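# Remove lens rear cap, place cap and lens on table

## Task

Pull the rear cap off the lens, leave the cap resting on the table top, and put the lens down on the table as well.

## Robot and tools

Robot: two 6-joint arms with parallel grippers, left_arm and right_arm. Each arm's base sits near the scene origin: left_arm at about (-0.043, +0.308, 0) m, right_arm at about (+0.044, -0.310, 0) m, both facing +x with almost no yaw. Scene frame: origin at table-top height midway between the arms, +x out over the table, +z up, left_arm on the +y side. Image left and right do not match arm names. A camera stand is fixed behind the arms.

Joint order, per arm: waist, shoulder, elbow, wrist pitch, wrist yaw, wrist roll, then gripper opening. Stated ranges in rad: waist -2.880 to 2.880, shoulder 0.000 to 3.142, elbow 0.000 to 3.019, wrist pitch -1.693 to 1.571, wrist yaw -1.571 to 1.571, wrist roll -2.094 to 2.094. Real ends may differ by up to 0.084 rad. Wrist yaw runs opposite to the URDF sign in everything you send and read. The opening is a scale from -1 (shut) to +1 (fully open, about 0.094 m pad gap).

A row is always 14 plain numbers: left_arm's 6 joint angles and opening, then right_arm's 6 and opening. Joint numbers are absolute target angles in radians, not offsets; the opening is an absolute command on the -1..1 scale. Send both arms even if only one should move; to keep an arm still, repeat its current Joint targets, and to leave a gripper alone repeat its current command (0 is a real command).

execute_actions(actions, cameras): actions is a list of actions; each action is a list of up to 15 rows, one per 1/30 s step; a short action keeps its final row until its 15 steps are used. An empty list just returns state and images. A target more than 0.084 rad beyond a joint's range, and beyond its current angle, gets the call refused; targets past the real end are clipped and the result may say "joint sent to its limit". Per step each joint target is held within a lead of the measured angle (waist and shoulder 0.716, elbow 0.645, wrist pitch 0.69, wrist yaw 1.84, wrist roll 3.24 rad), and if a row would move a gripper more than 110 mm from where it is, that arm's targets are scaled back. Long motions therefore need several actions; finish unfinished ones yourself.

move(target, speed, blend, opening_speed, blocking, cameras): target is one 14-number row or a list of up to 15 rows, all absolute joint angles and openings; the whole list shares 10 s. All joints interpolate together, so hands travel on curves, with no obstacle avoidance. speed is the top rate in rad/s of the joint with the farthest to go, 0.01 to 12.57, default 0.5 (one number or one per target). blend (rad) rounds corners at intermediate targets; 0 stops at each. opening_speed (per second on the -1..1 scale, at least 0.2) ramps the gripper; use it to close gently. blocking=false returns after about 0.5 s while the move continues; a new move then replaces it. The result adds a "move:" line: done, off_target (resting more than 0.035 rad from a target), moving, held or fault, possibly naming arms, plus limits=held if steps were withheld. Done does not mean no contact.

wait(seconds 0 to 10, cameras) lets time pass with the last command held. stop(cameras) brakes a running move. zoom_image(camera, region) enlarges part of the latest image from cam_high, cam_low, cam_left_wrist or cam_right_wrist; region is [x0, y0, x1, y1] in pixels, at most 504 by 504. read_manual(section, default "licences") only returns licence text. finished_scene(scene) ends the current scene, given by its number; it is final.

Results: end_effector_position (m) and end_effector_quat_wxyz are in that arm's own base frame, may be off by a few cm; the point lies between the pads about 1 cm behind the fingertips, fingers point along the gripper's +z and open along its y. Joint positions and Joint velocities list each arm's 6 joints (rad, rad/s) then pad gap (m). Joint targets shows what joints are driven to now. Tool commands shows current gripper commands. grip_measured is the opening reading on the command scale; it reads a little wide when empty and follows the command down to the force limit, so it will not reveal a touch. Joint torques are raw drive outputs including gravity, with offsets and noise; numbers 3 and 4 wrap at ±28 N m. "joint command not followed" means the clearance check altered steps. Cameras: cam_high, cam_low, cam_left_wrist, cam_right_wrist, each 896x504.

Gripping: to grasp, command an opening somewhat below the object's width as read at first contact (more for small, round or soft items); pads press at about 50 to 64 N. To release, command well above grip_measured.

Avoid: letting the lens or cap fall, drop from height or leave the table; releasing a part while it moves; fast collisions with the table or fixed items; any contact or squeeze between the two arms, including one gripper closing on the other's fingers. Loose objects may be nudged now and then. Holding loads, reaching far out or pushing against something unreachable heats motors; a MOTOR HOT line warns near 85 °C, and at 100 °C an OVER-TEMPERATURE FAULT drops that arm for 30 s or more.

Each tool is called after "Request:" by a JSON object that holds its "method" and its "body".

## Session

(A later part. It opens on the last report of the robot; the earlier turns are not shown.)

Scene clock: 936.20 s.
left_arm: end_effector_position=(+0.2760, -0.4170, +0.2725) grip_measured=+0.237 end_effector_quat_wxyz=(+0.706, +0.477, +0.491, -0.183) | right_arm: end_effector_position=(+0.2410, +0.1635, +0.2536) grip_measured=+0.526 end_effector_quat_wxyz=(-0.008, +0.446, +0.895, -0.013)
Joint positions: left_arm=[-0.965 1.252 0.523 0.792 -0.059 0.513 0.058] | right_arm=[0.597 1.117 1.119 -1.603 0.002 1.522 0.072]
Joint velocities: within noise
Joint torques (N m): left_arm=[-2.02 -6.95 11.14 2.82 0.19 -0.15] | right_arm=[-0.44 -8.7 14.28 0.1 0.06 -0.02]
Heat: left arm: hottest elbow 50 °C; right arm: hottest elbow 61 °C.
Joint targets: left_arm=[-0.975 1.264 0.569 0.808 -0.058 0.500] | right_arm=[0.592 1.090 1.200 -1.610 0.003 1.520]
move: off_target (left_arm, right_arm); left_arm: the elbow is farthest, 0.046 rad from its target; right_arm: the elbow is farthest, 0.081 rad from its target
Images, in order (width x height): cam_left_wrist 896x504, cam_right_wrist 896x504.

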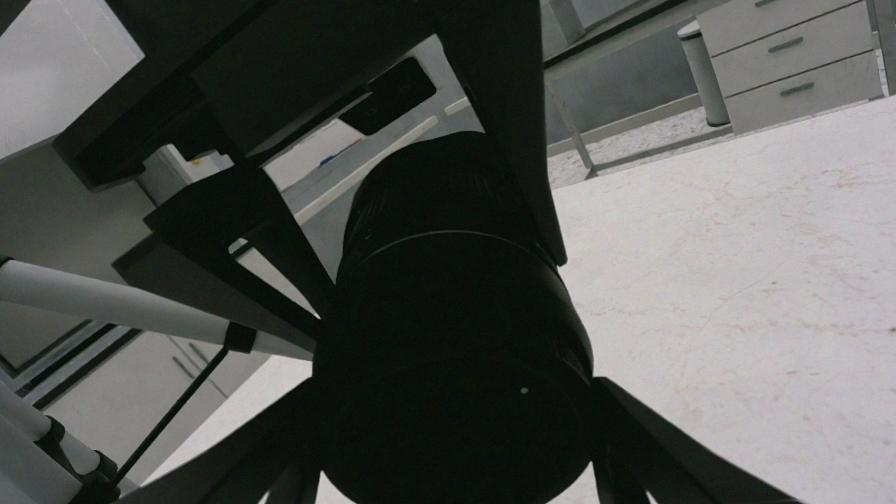

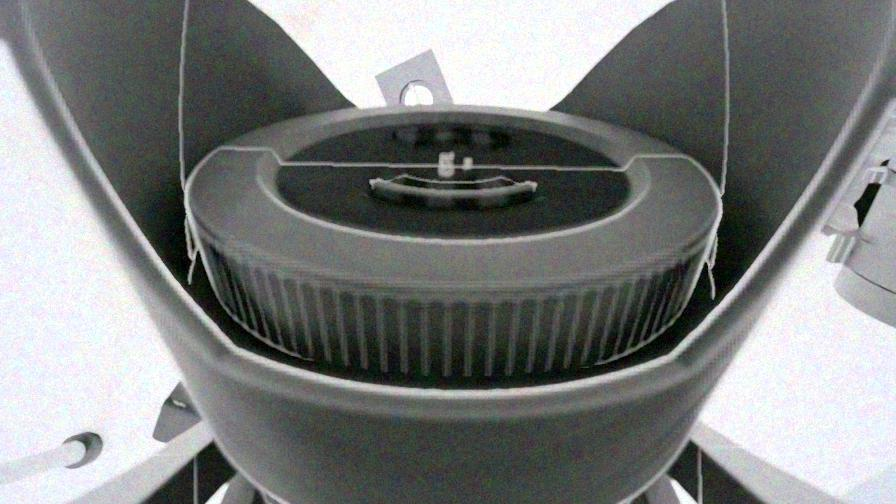

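Request:
{"method": "move", "body": {"target": [-0.9755,1.264,0.569,0.808,-0.058,-0.25,0.1,0.592,1.09,1.20,-1.61,0.003,1.52,0.3], "speed": 0.3, "cameras": ["cam_left_wrist","cam_right_wrist"]}}

Request:
{"method": "zoom_image", "body": {"camera": "cam_left_wrist", "region": [220, 100, 700, 504]}}

Scene clock: 948.63 s.
left_arm: end_effector_position=(+0.2770, -0.4164, +0.2727) grip_measured=+0.236 end_effector_quat_wxyz=(+0.592, +0.262, +0.632, -0.427) | right_arm: end_effector_position=(+0.2401, +0.1618, +0.2536) grip_measured=+0.526 end_effector_quat_wxyz=(-0.008, +0.444, +0.896, -0.017)
Joint positions: left_arm=[-0.965 1.252 0.523 0.794 -0.053 -0.236 0.058] | right_arm=[0.595 1.117 1.119 -1.61 -0.002 1.515 0.072]
Joint velocities: within noise
Joint torques (N m): left_arm=[-2.14 -6.89 11.04 2.8 -0.12 -0.11] | right_arm=[-0.62 -9.17 14.17 0.1 0.26 0.18]
Heat: left arm: hottest elbow 49 °C; right arm: hottest elbow 61 °C.
Joint targets: left_arm=[-0.975 1.264 0.569 0.808 -0.058 -0.250] | right_arm=[0.592 1.090 1.200 -1.610 0.003 1.520]
move: off_target (left_arm, right_arm); left_arm: the elbow is farthest, 0.046 rad from its target; right_arm: the elbow is farthest, 0.081 rad from its target
Images, in order (width x height): cam_left_wrist 896x504, cam_right_wrist 896x504.

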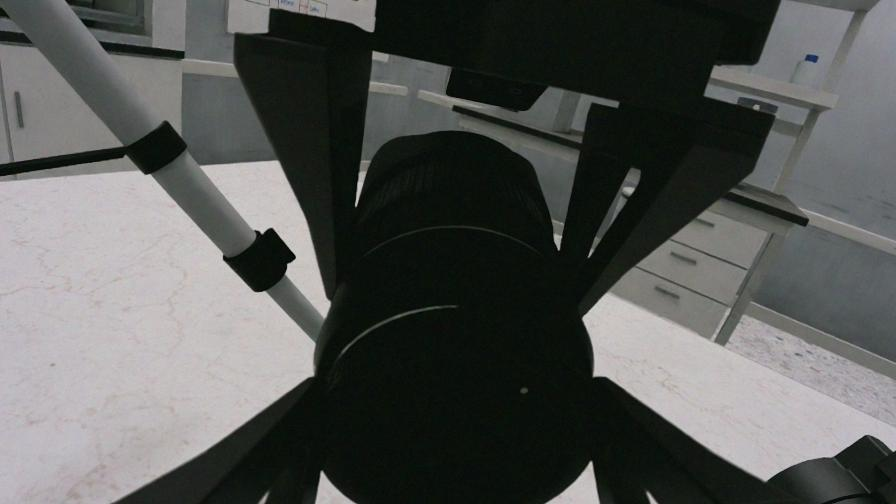

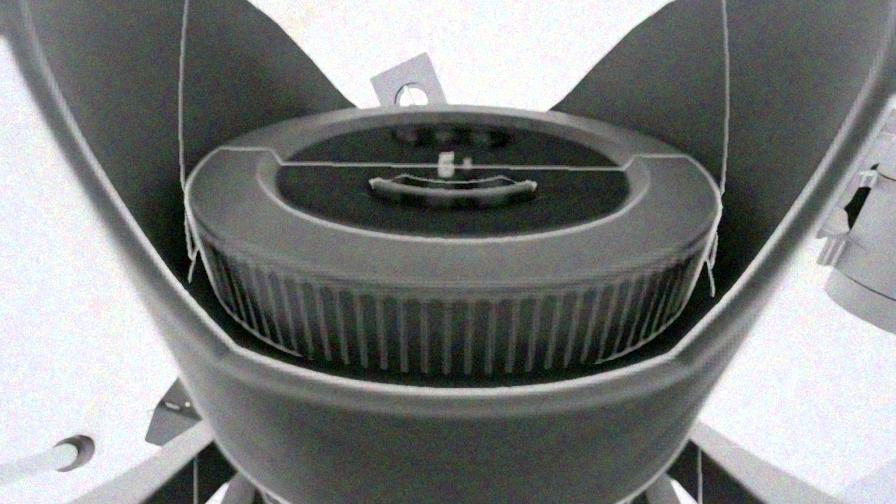

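Scaled by 1.050.

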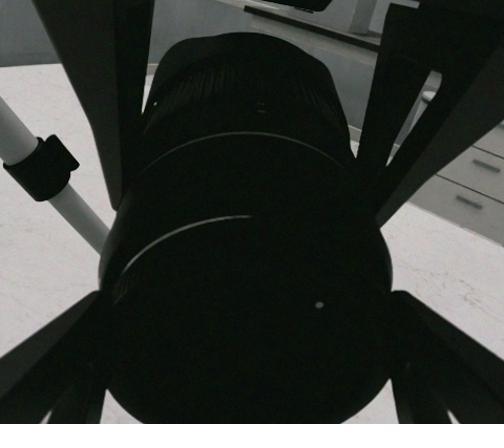

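Request:
{"method": "move", "body": {"target": [-0.9755,1.264,0.569,0.808,-0.058,-0.55,0.1,0.592,1.09,1.20,-1.61,0.003,1.52,0.3], "speed": 0.3, "cameras": ["cam_left_wrist","cam_right_wrist"]}}

Request:
{"method": "zoom_image", "body": {"camera": "cam_left_wrist", "region": [220, 100, 700, 504]}}

Scene clock: 961.63 s.
left_arm: end_effector_position=(+0.2774, -0.4161, +0.2727) grip_measured=+0.236 end_effector_quat_wxyz=(+0.523, +0.165, +0.664, -0.508) | right_arm: end_effector_position=(+0.2402, +0.1603, +0.2537) grip_measured=+0.526 end_effector_quat_wxyz=(-0.008, +0.443, +0.896, -0.019)
Joint positions: left_arm=[-0.965 1.252 0.523 0.794 -0.049 -0.53 0.058] | right_arm=[0.593 1.117 1.119 -1.613 -0.005 1.511 0.072]
Joint velocities: within noise
Joint torques (N m): left_arm=[-2.14 -7 11.1 2.76 -0.23 -0.17] | right_arm=[0.03 -8.94 14.32 0.31 0.32 0.18]
Heat: left arm: hottest elbow 48 °C; right arm: hottest elbow 61 °C.
Joint targets: left_arm=[-0.975 1.264 0.569 0.808 -0.058 -0.550] | right_arm=[0.592 1.090 1.200 -1.610 0.003 1.520]
move: off_target (left_arm, right_arm); left_arm: the elbow is farthest, 0.046 rad from its target; right_arm: the elbow is farthest, 0.081 rad from its target
Images, in order (width x height): cam_left_wrist 896x504, cam_right_wrist 896x504.

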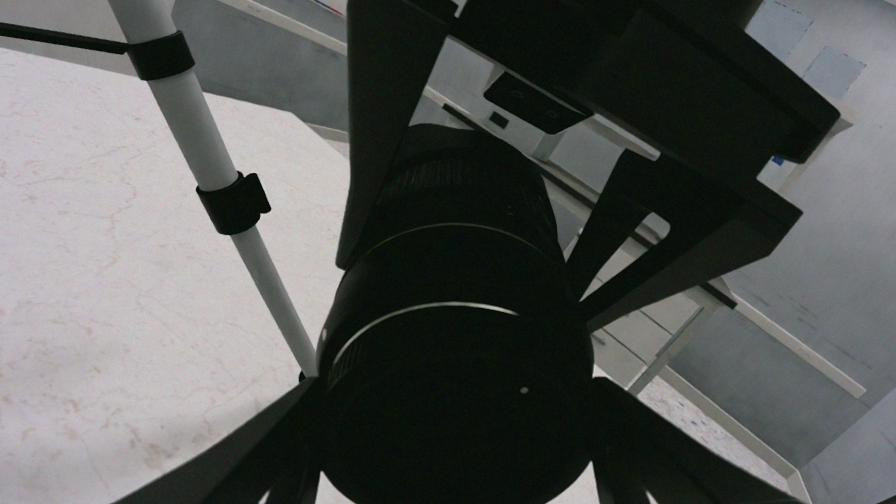

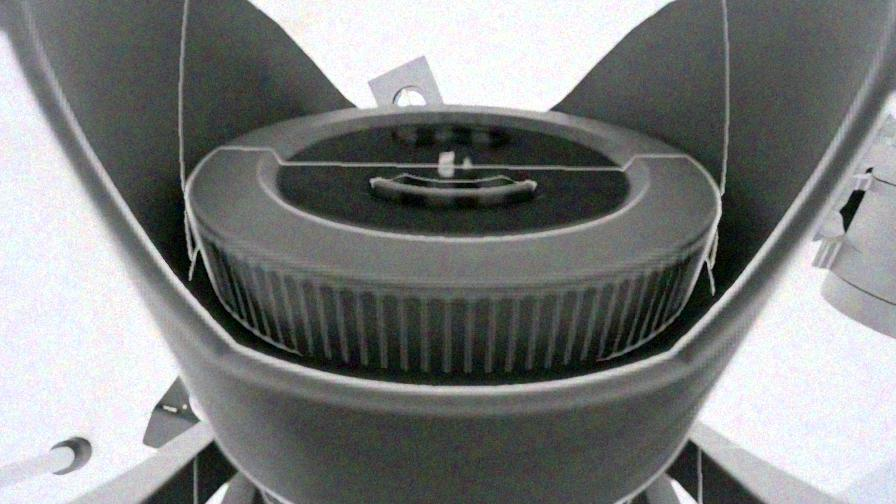

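Scaled by 1.050.

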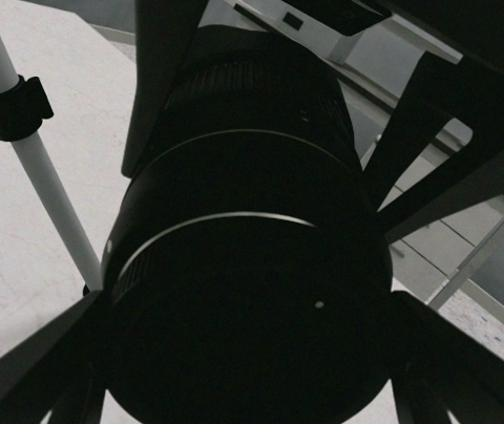

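Request:
{"method": "zoom_image", "body": {"camera": "cam_left_wrist", "region": [300, 200, 620, 450]}}

Scaled by 1.575.

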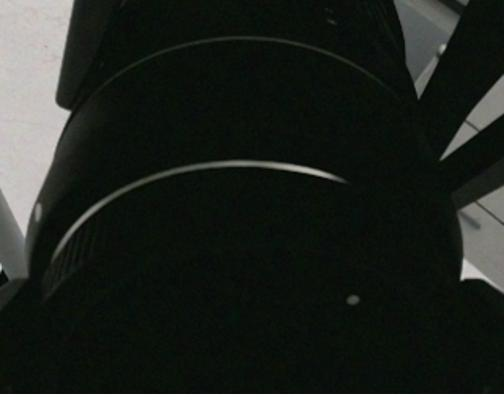

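Request:
{"method": "move", "body": {"target": [-0.972,1.185,0.480,0.795,-0.060,-0.55,0.1,0.592,1.09,1.20,-1.61,0.003,1.52,0.3], "speed": 0.05, "cameras": ["cam_left_wrist","cam_right_wrist"]}}

Request:
{"method": "zoom_image", "body": {"camera": "cam_left_wrist", "region": [220, 100, 700, 504]}}

Scene clock: 998.30 s.
left_arm: end_effector_position=(+0.2662, -0.4020, +0.2761) grip_measured=+0.236 end_effector_quat_wxyz=(+0.522, +0.163, +0.660, -0.516) | right_arm: end_effector_position=(+0.2391, +0.1619, +0.2538) grip_measured=+0.526 end_effector_quat_wxyz=(-0.012, +0.443, +0.896, -0.016)
Joint positions: left_arm=[-0.965 1.197 0.481 0.794 -0.056 -0.542 0.058] | right_arm=[0.594 1.116 1.119 -1.613 0.005 1.511 0.072]
Joint velocities: within noise
Joint torques (N m): left_arm=[-1.96 -7.53 7.8 2.22 -0.02 -0.04] | right_arm=[0.32 -9.76 14.35 0.35 -0.15 0.14]
Heat: left arm: hottest elbow 47 °C; right arm: hottest elbow 62 °C.
Joint targets: left_arm=[-0.972 1.185 0.480 0.795 -0.060 -0.550] | right_arm=[0.592 1.090 1.200 -1.610 0.003 1.520]
move: off_target (right_arm); right_arm: the elbow is farthest, 0.081 rad from its target
Images, in order (width x height): cam_left_wrist 896x504, cam_right_wrist 896x504.

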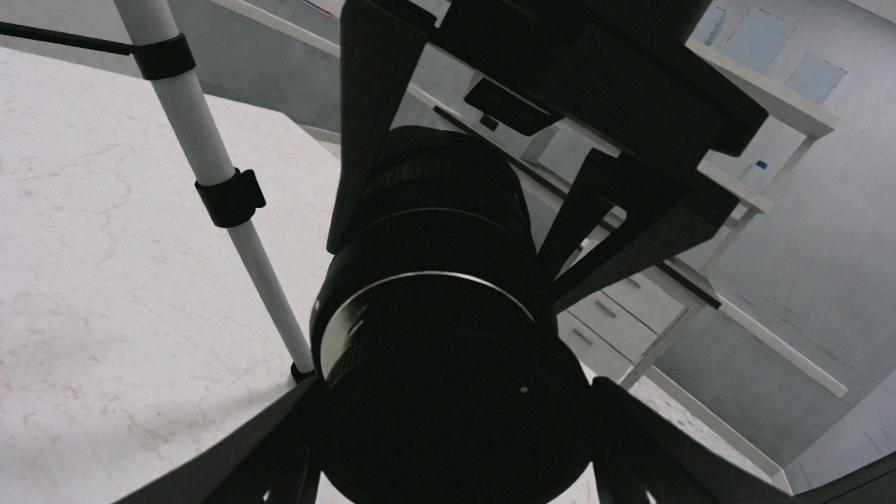

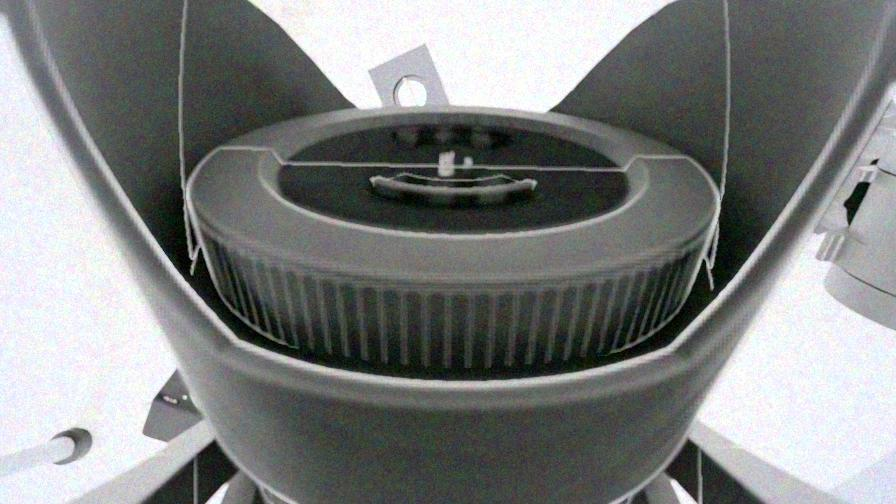

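Scaled by 1.050.

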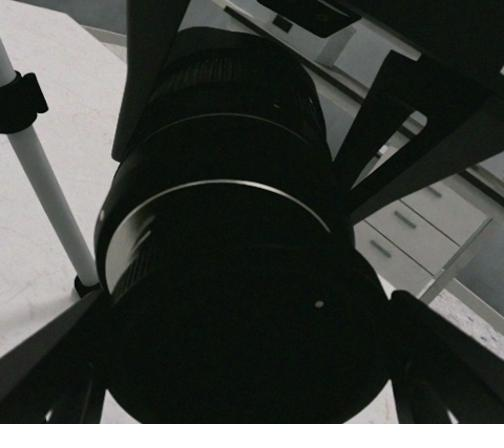

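Request:
{"method": "move", "body": {"target": [-0.966,0.970,0.342,0.716,-0.063,-0.55,0.1,0.592,1.09,1.20,-1.61,0.003,1.52,0.3], "speed": 0.12}}

Scene clock: 1016.70 s.
left_arm: end_effector_position=(+0.2311, -0.3523, +0.2778) grip_measured=+0.236 end_effector_quat_wxyz=(+0.524, +0.163, +0.655, -0.519) | right_arm: end_effector_position=(+0.2391, +0.1619, +0.2538) grip_measured=+0.526 end_effector_quat_wxyz=(-0.012, +0.443, +0.896, -0.016)
Joint positions: left_arm=[-0.965 0.979 0.343 0.726 -0.059 -0.542 0.058] | right_arm=[0.594 1.116 1.119 -1.613 0.005 1.511 0.072]
Joint velocities: within noise
Joint torques (N m): left_arm=[-1.61 -4.95 8.16 1.69 -0.04 -0.06] | right_arm=[-1.08 -9.35 14.19 0.35 -0.15 0.16]
Heat: left arm: hottest elbow 46 °C; right arm: hottest elbow 62 °C.
Joint targets: left_arm=[-0.966 0.970 0.342 0.716 -0.063 -0.550] | right_arm=[0.592 1.090 1.200 -1.610 0.003 1.520]
move: off_target (right_arm); right_arm: the elbow is farthest, 0.081 rad from its target

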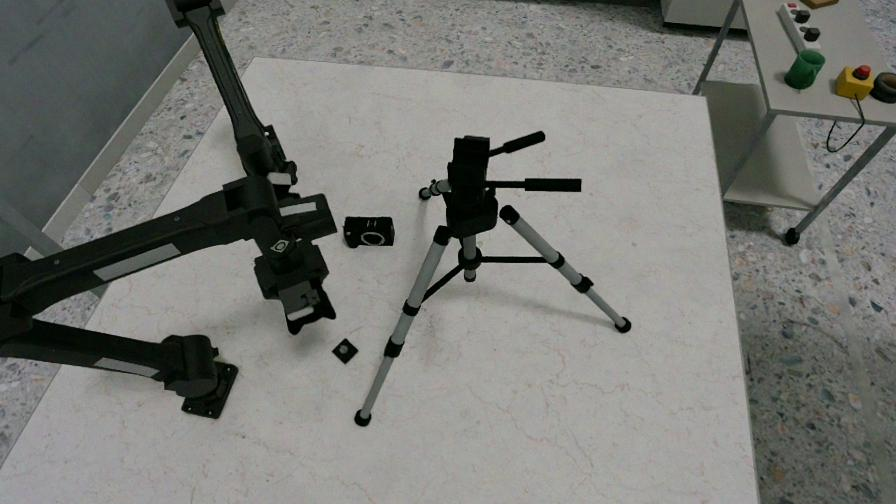

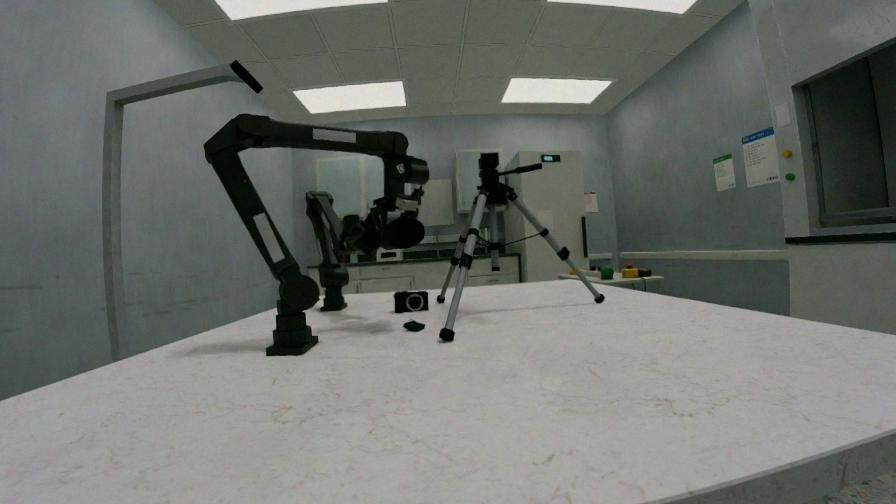

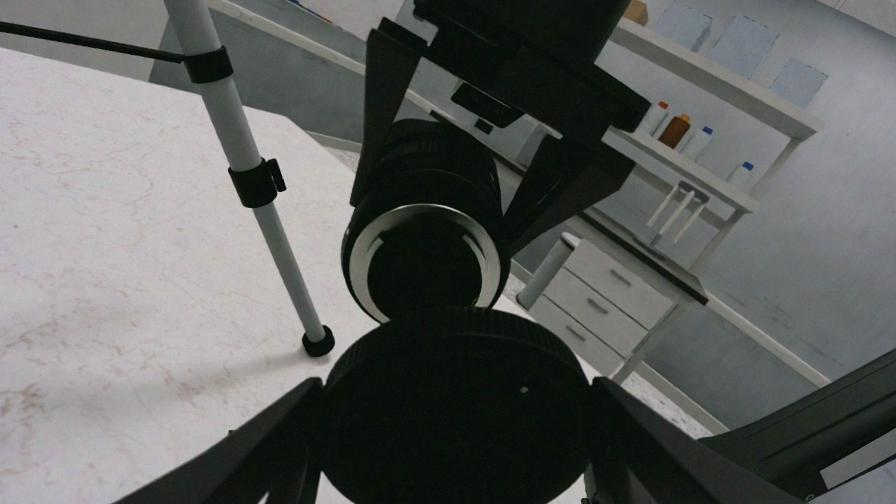

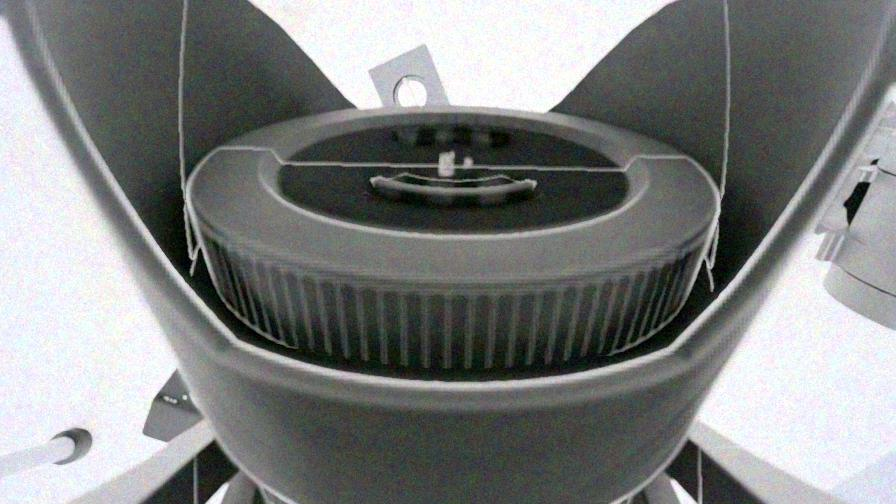

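Request:
{"method": "move", "body": {"target": [[-0.77,0.970,0.342,0.716,-0.03,-0.4,0.1,0.592,1.09,1.20,-1.61,0.003,1.52,0.3],[-0.9,1.347,0.90,-1.08,0,0,0.1,0.592,1.09,1.20,-1.61,0.003,1.52,0.3]], "speed": 0.45, "blend": 0.08}}

Scene clock: 1058.43 s.
left_arm: end_effector_position=(+0.2148, -0.2664, +0.0896) grip_measured=+0.236 end_effector_quat_wxyz=(+0.008, +0.426, +0.905, -0.006) | right_arm: end_effector_position=(+0.2391, +0.1619, +0.2538) grip_measured=+0.526 end_effector_quat_wxyz=(-0.012, +0.443, +0.896, -0.016)
Joint positions: left_arm=[-0.889 1.334 0.852 -1.07 -0.004 -0.009 0.058] | right_arm=[0.594 1.116 1.119 -1.613 0.005 1.511 0.072]
Joint velocities: within noise
Joint torques (N m): left_arm=[-2.02 -8.18 11.12 -0.16 0.31 0.09] | right_arm=[-0.15 -8.7 14.35 0.28 -0.1 0.12]
Heat: left arm: hottest elbow 45 °C; right arm: hottest elbow 63 °C.
Joint targets: left_arm=[-0.900 1.347 0.900 -1.080 0.000 0.000] | right_arm=[0.592 1.090 1.200 -1.610 0.003 1.520]
move: off_target (left_arm, right_arm); left_arm: the elbow is farthest, 0.048 rad from its target; right_arm: the elbow is farthest, 0.081 rad from its target

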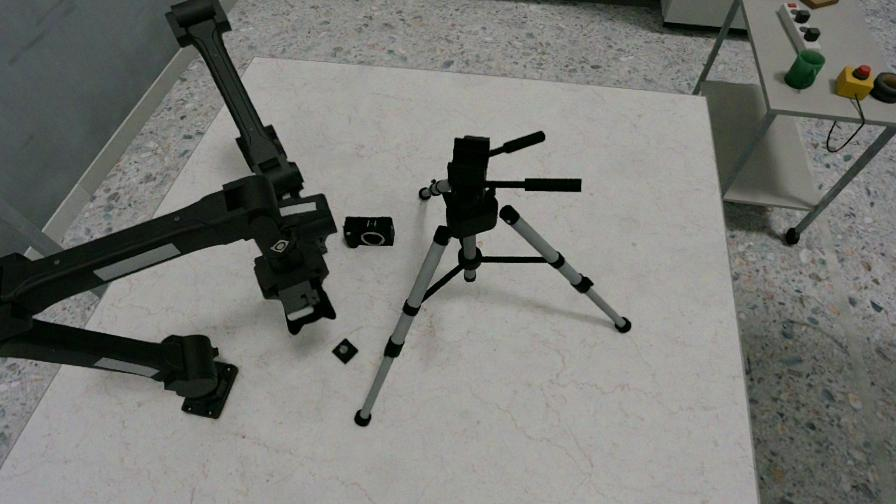

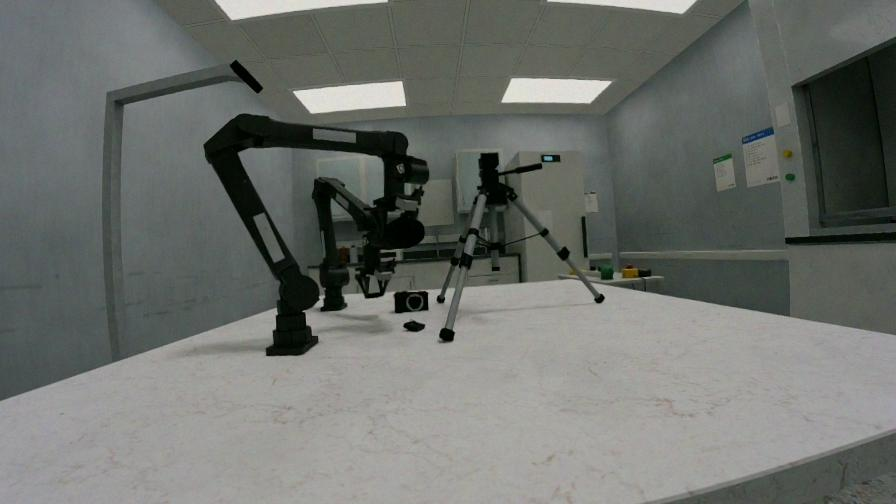

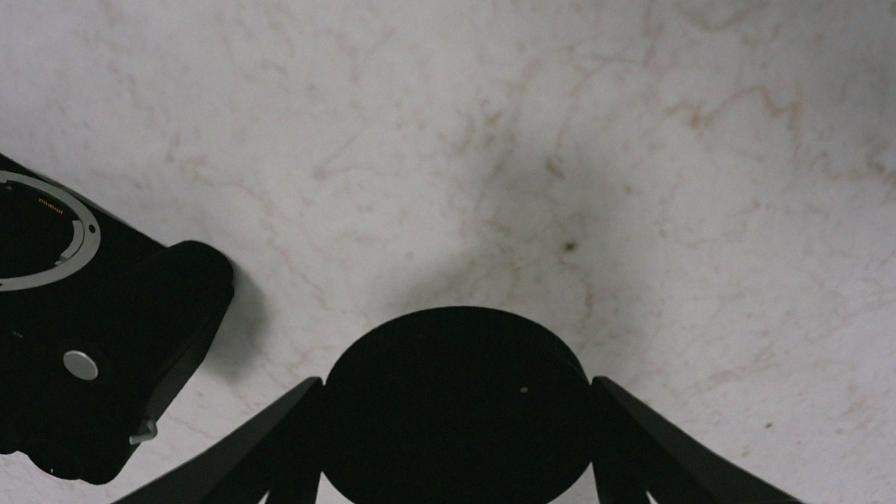

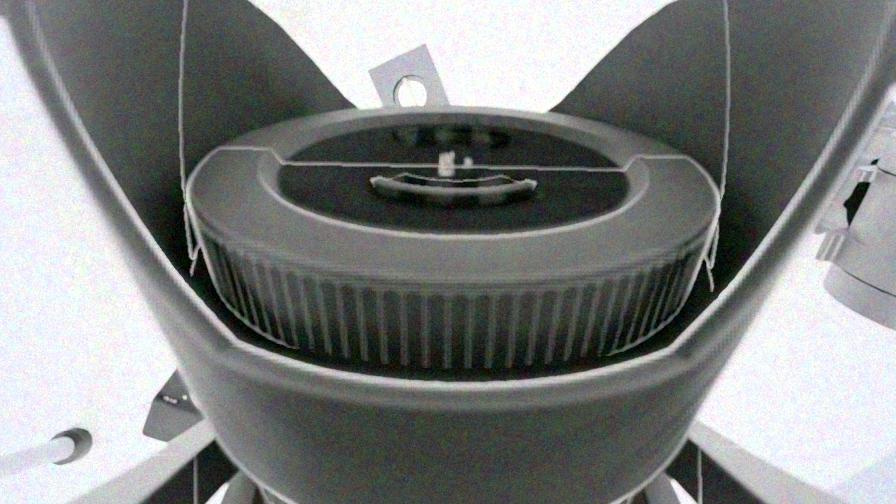

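Request:
{"method": "move", "body": {"target": [-0.9,1.443,0.778,-0.900,0,0,0.1,0.592,1.09,1.20,-1.61,0.003,1.52,0.3], "speed": 0.15, "cameras": ["cam_left_wrist","cam_low"]}}

Request:
{"method": "zoom_image", "body": {"camera": "cam_low", "region": [320, 180, 460, 340]}}

Scene clock: 1088.33 s.
left_arm: end_effector_position=(+0.2143, -0.2658, +0.0348) grip_measured=+0.236 end_effector_quat_wxyz=(+0.002, +0.427, +0.904, -0.003) | right_arm: end_effector_position=(+0.2391, +0.1619, +0.2538) grip_measured=+0.526 end_effector_quat_wxyz=(-0.012, +0.443, +0.896, -0.016)
Joint positions: left_arm=[-0.889 1.432 0.779 -0.912 -0.004 -0.008 0.058] | right_arm=[0.594 1.116 1.119 -1.613 0.005 1.511 0.072]
Joint velocities: within noise
Joint torques (N m): left_arm=[-2.14 -8.59 6.68 0.91 0.31 0.1] | right_arm=[0.21 -9.17 14.28 0.35 -0.12 0.15]
Heat: left arm: hottest elbow 49 °C; right arm: hottest elbow 63 °C.
Joint targets: left_arm=[-0.900 1.443 0.778 -0.900 0.000 0.000] | right_arm=[0.592 1.090 1.200 -1.610 0.003 1.520]
move: off_target (right_arm); right_arm: the elbow is farthest, 0.081 rad from its target
Images, in order (width x height): cam_low 896x504, cam_left_wrist 896x504.

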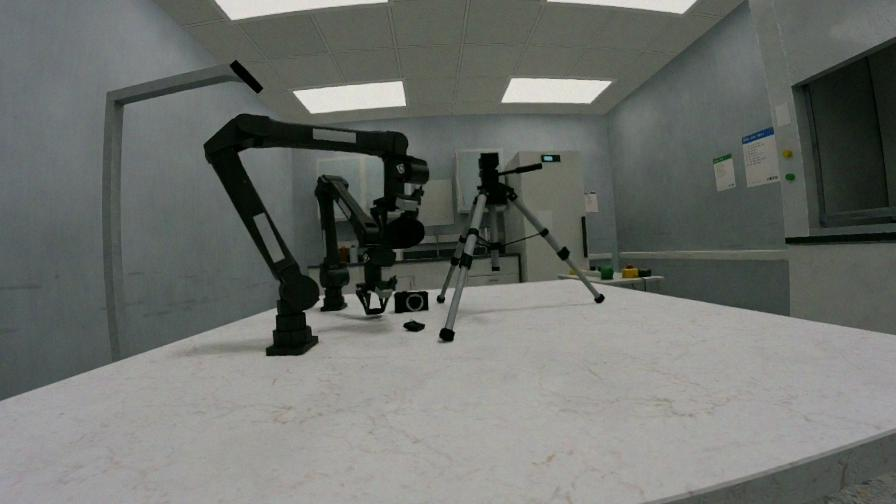

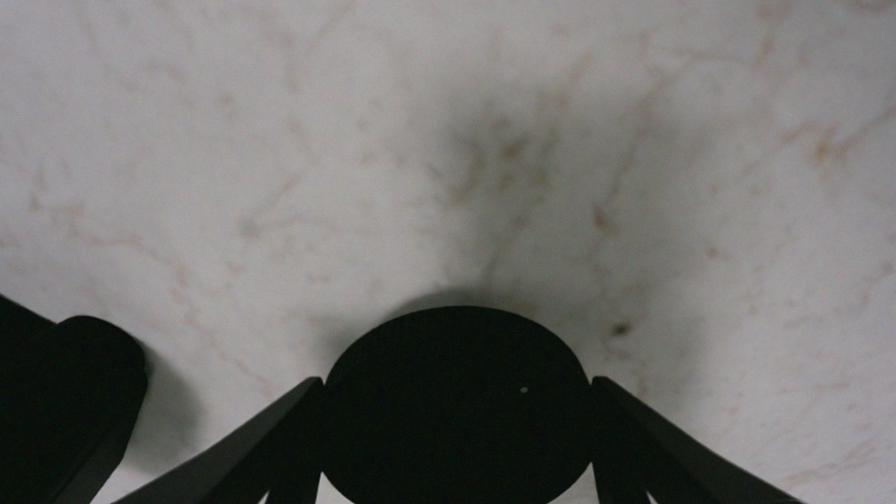

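Scaled by 3.150.

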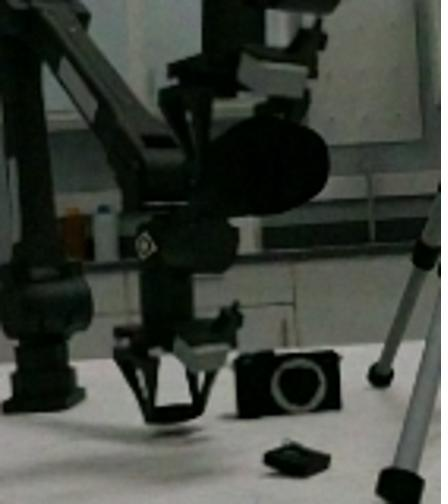

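Request:
{"method": "move", "body": {"target": [-0.9,1.464,0.766,-0.868,0,0,0.1,0.592,1.09,1.20,-1.61,0.003,1.52,0.3], "speed": 0.05, "cameras": ["cam_left_wrist","cam_low"]}}

Request:
{"method": "zoom_image", "body": {"camera": "cam_low", "region": [340, 260, 440, 340]}}

Scene clock: 1109.37 s.
left_arm: end_effector_position=(+0.2148, -0.2665, +0.0256) grip_measured=+0.236 end_effector_quat_wxyz=(+0.003, +0.427, +0.904, -0.003) | right_arm: end_effector_position=(+0.2391, +0.1619, +0.2538) grip_measured=+0.526 end_effector_quat_wxyz=(-0.012, +0.443, +0.896, -0.016)
Joint positions: left_arm=[-0.889 1.451 0.768 -0.88 -0.004 -0.008 0.058] | right_arm=[0.594 1.116 1.119 -1.613 0.005 1.511 0.072]
Joint velocities: within noise
Joint torques (N m): left_arm=[-2.26 -8.64 6.46 0.92 0.29 0.09] | right_arm=[-0.15 -9.76 14.38 0.51 -0.09 0.18]
Heat: left arm: hottest elbow 46 °C; right arm: hottest elbow 63 °C.
Joint targets: left_arm=[-0.900 1.464 0.766 -0.868 0.000 0.000] | right_arm=[0.592 1.090 1.200 -1.610 0.003 1.520]
move: off_target (right_arm); right_arm: the elbow is farthest, 0.081 rad from its target
Images, in order (width x height): cam_low 896x504, cam_left_wrist 896x504.

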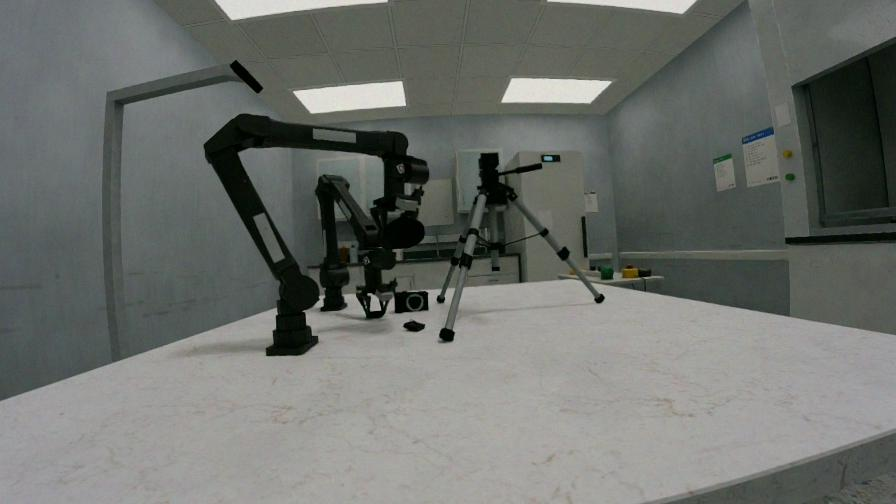

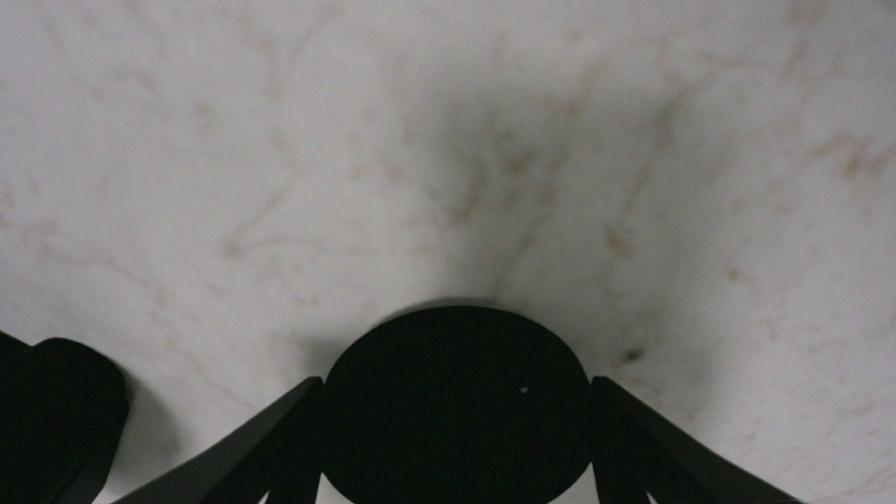

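Scaled by 5.040.

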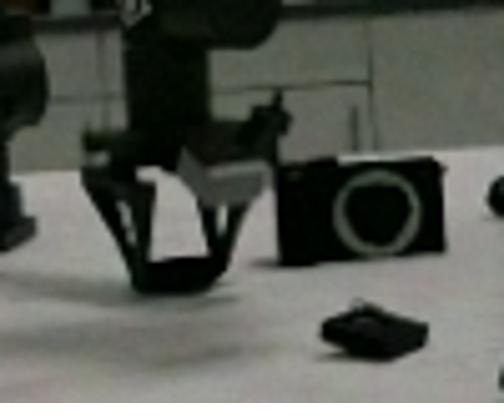

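Request:
{"method": "move", "body": {"target": [-0.9,1.476,0.758,-0.849,0,0,0.1,0.592,1.09,1.20,-1.61,0.003,1.52,0.3], "speed": 0.05, "cameras": ["cam_left_wrist","cam_low"]}}

Request:
{"method": "zoom_image", "body": {"camera": "cam_low", "region": [340, 260, 440, 340]}}

Scene clock: 1124.50 s.
left_arm: end_effector_position=(+0.2147, -0.2664, +0.0206) grip_measured=+0.236 end_effector_quat_wxyz=(+0.003, +0.427, +0.904, -0.004) | right_arm: end_effector_position=(+0.2391, +0.1619, +0.2538) grip_measured=+0.526 end_effector_quat_wxyz=(-0.012, +0.443, +0.896, -0.016)
Joint positions: left_arm=[-0.889 1.461 0.761 -0.863 -0.004 -0.007 0.058] | right_arm=[0.594 1.116 1.119 -1.613 0.005 1.511 0.072]
Joint velocities: within noise
Joint torques (N m): left_arm=[-2.08 -8.41 6.34 1.06 0.3 0.08] | right_arm=[-0.62 -9.23 14.34 0.34 -0.11 0.13]
Heat: left arm: hottest elbow 45 °C; right arm: hottest elbow 64 °C.
Joint targets: left_arm=[-0.900 1.476 0.758 -0.849 0.000 0.000] | right_arm=[0.592 1.090 1.200 -1.610 0.003 1.520]
move: off_target (right_arm); right_arm: the elbow is farthest, 0.081 rad from its target
Images, in order (width x height): cam_low 896x504, cam_left_wrist 896x504.

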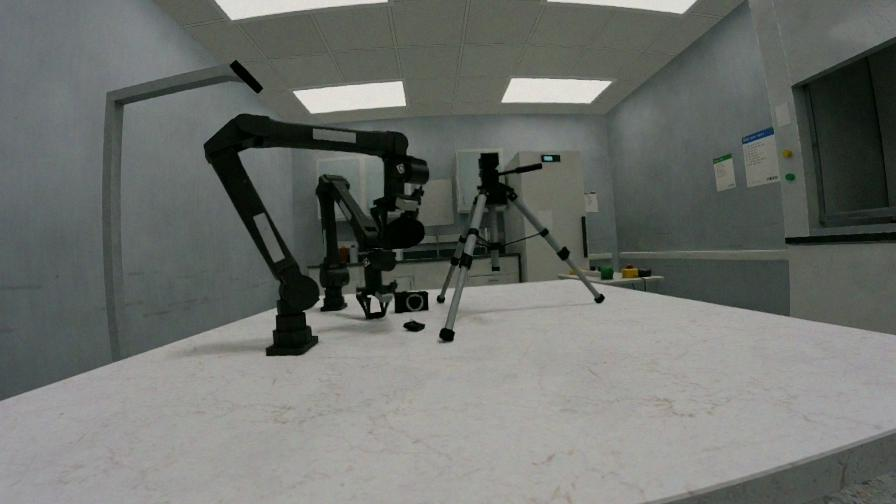

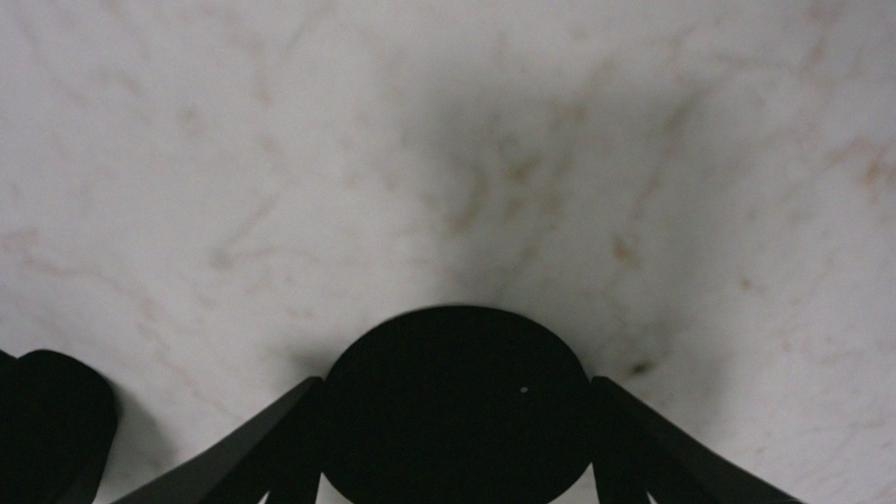

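Scaled by 5.040.

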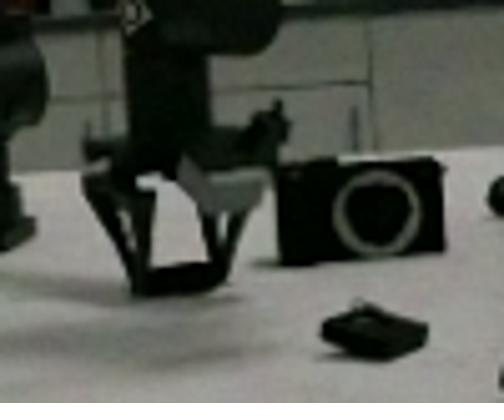

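Request:
{"method": "move", "body": {"target": [-0.9,1.486,0.753,-0.834,0,0,0.1,0.592,1.09,1.20,-1.61,0.003,1.52,0.3], "speed": 0.05, "cameras": ["cam_left_wrist","cam_low"]}}

Request:
{"method": "zoom_image", "body": {"camera": "cam_low", "region": [340, 260, 440, 340]}}

Scene clock: 1134.03 s.
left_arm: end_effector_position=(+0.2165, -0.2686, +0.0205) grip_measured=+0.236 end_effector_quat_wxyz=(+0.008, +0.427, +0.904, -0.006) | right_arm: end_effector_position=(+0.2391, +0.1619, +0.2538) grip_measured=+0.526 end_effector_quat_wxyz=(-0.012, +0.443, +0.896, -0.016)
Joint positions: left_arm=[-0.889 1.461 0.761 -0.851 -0.004 -0.006 0.058] | right_arm=[0.594 1.116 1.119 -1.613 0.005 1.511 0.072]
Joint velocities: within noise
Joint torques (N m): left_arm=[-2.08 -7.77 5.85 1.22 0.3 0.07] | right_arm=[-0.38 -8.23 14.15 0.54 -0.16 0.09]
Heat: left arm: hottest elbow 44 °C; right arm: hottest elbow 64 °C.
Joint targets: left_arm=[-0.900 1.486 0.753 -0.834 0.000 0.000] | right_arm=[0.592 1.090 1.200 -1.610 0.003 1.520]
move: off_target (right_arm); right_arm: the elbow is farthest, 0.081 rad from its target
Images, in order (width x height): cam_low 896x504, cam_left_wrist 896x504.

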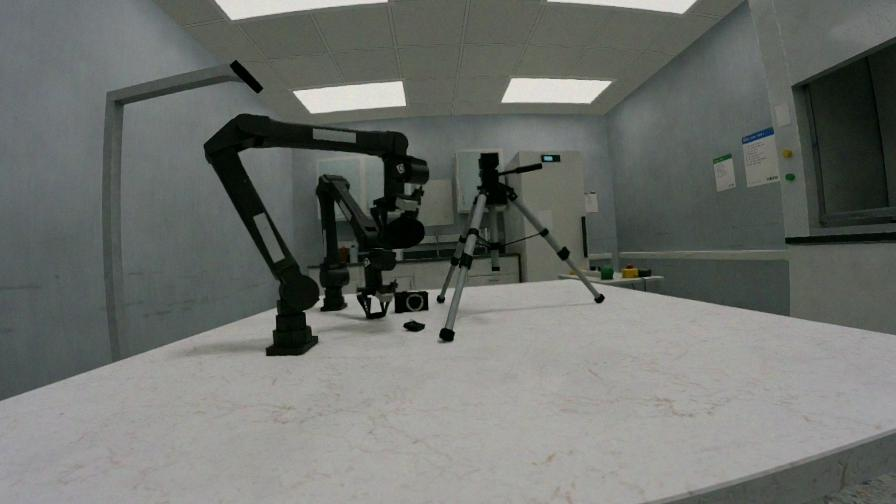

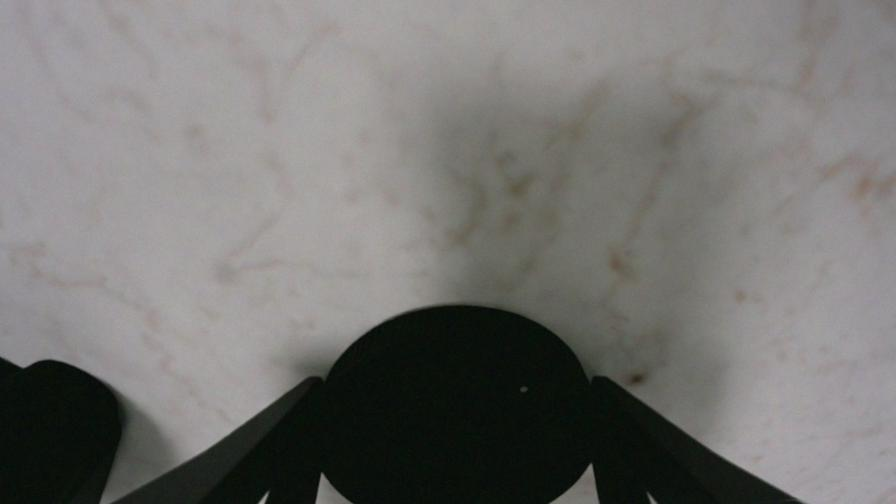

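Scaled by 5.040.

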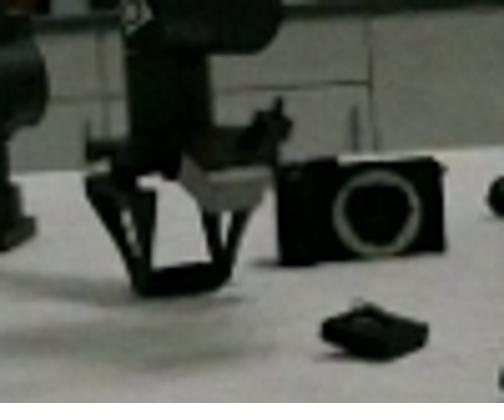

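Request:
{"method": "move", "body": {"target": [[-0.9,1.472,0.760,-0.852,0,0,0.1,0.592,1.09,1.20,-1.61,0.003,1.52,0.3],[-0.9,1.472,0.760,-0.852,0,0,0.6,0.592,1.09,1.20,-1.61,0.003,1.52,0.3]], "speed": 0.05, "opening_speed": 0.3, "cameras": ["cam_left_wrist","cam_low"]}}

Scene clock: 1150.00 s.
left_arm: end_effector_position=(+0.2165, -0.2688, +0.0205) grip_measured=+0.597 end_effector_quat_wxyz=(+0.008, +0.428, +0.904, -0.006) | right_arm: end_effector_position=(+0.2391, +0.1619, +0.2538) grip_measured=+0.526 end_effector_quat_wxyz=(-0.012, +0.443, +0.896, -0.016)
Joint positions: left_arm=[-0.89 1.461 0.761 -0.851 -0.004 -0.006 0.075] | right_arm=[0.594 1.116 1.119 -1.613 0.005 1.511 0.072]
Joint velocities: within noise
Joint torques (N m): left_arm=[-2.26 -8.76 6.38 0.34 0.29 0.06] | right_arm=[-0.21 -9.76 14.28 0.42 -0.13 0.17]
Heat: left arm: hottest elbow 43 °C; right arm: hottest elbow 64 °C.
Joint targets: left_arm=[-0.900 1.472 0.760 -0.852 0.000 0.000] | right_arm=[0.592 1.090 1.200 -1.610 0.003 1.520]
move: off_target (right_arm); right_arm: the elbow is farthest, 0.081 rad from its target
Images, in order (width x height): cam_low 896x504, cam_left_wrist 896x504.

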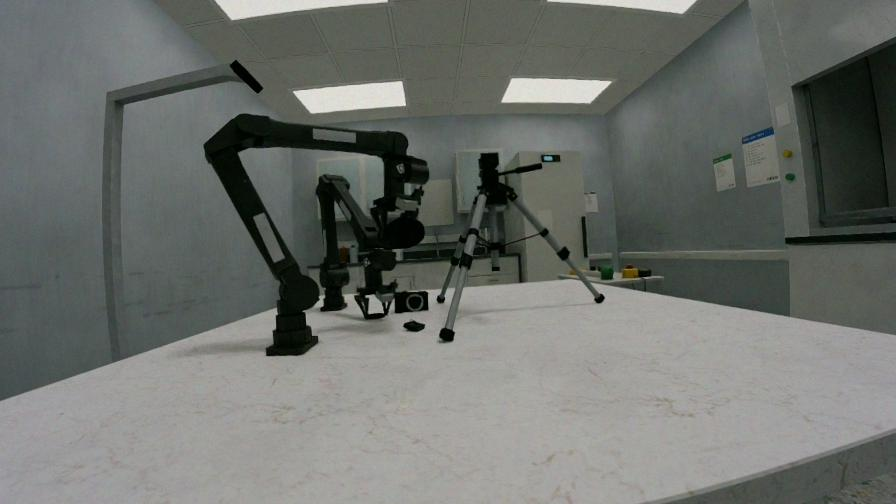

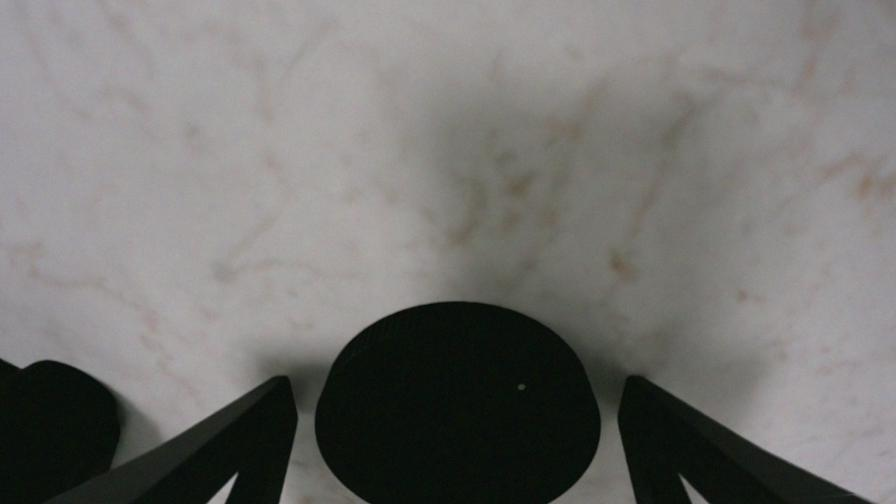

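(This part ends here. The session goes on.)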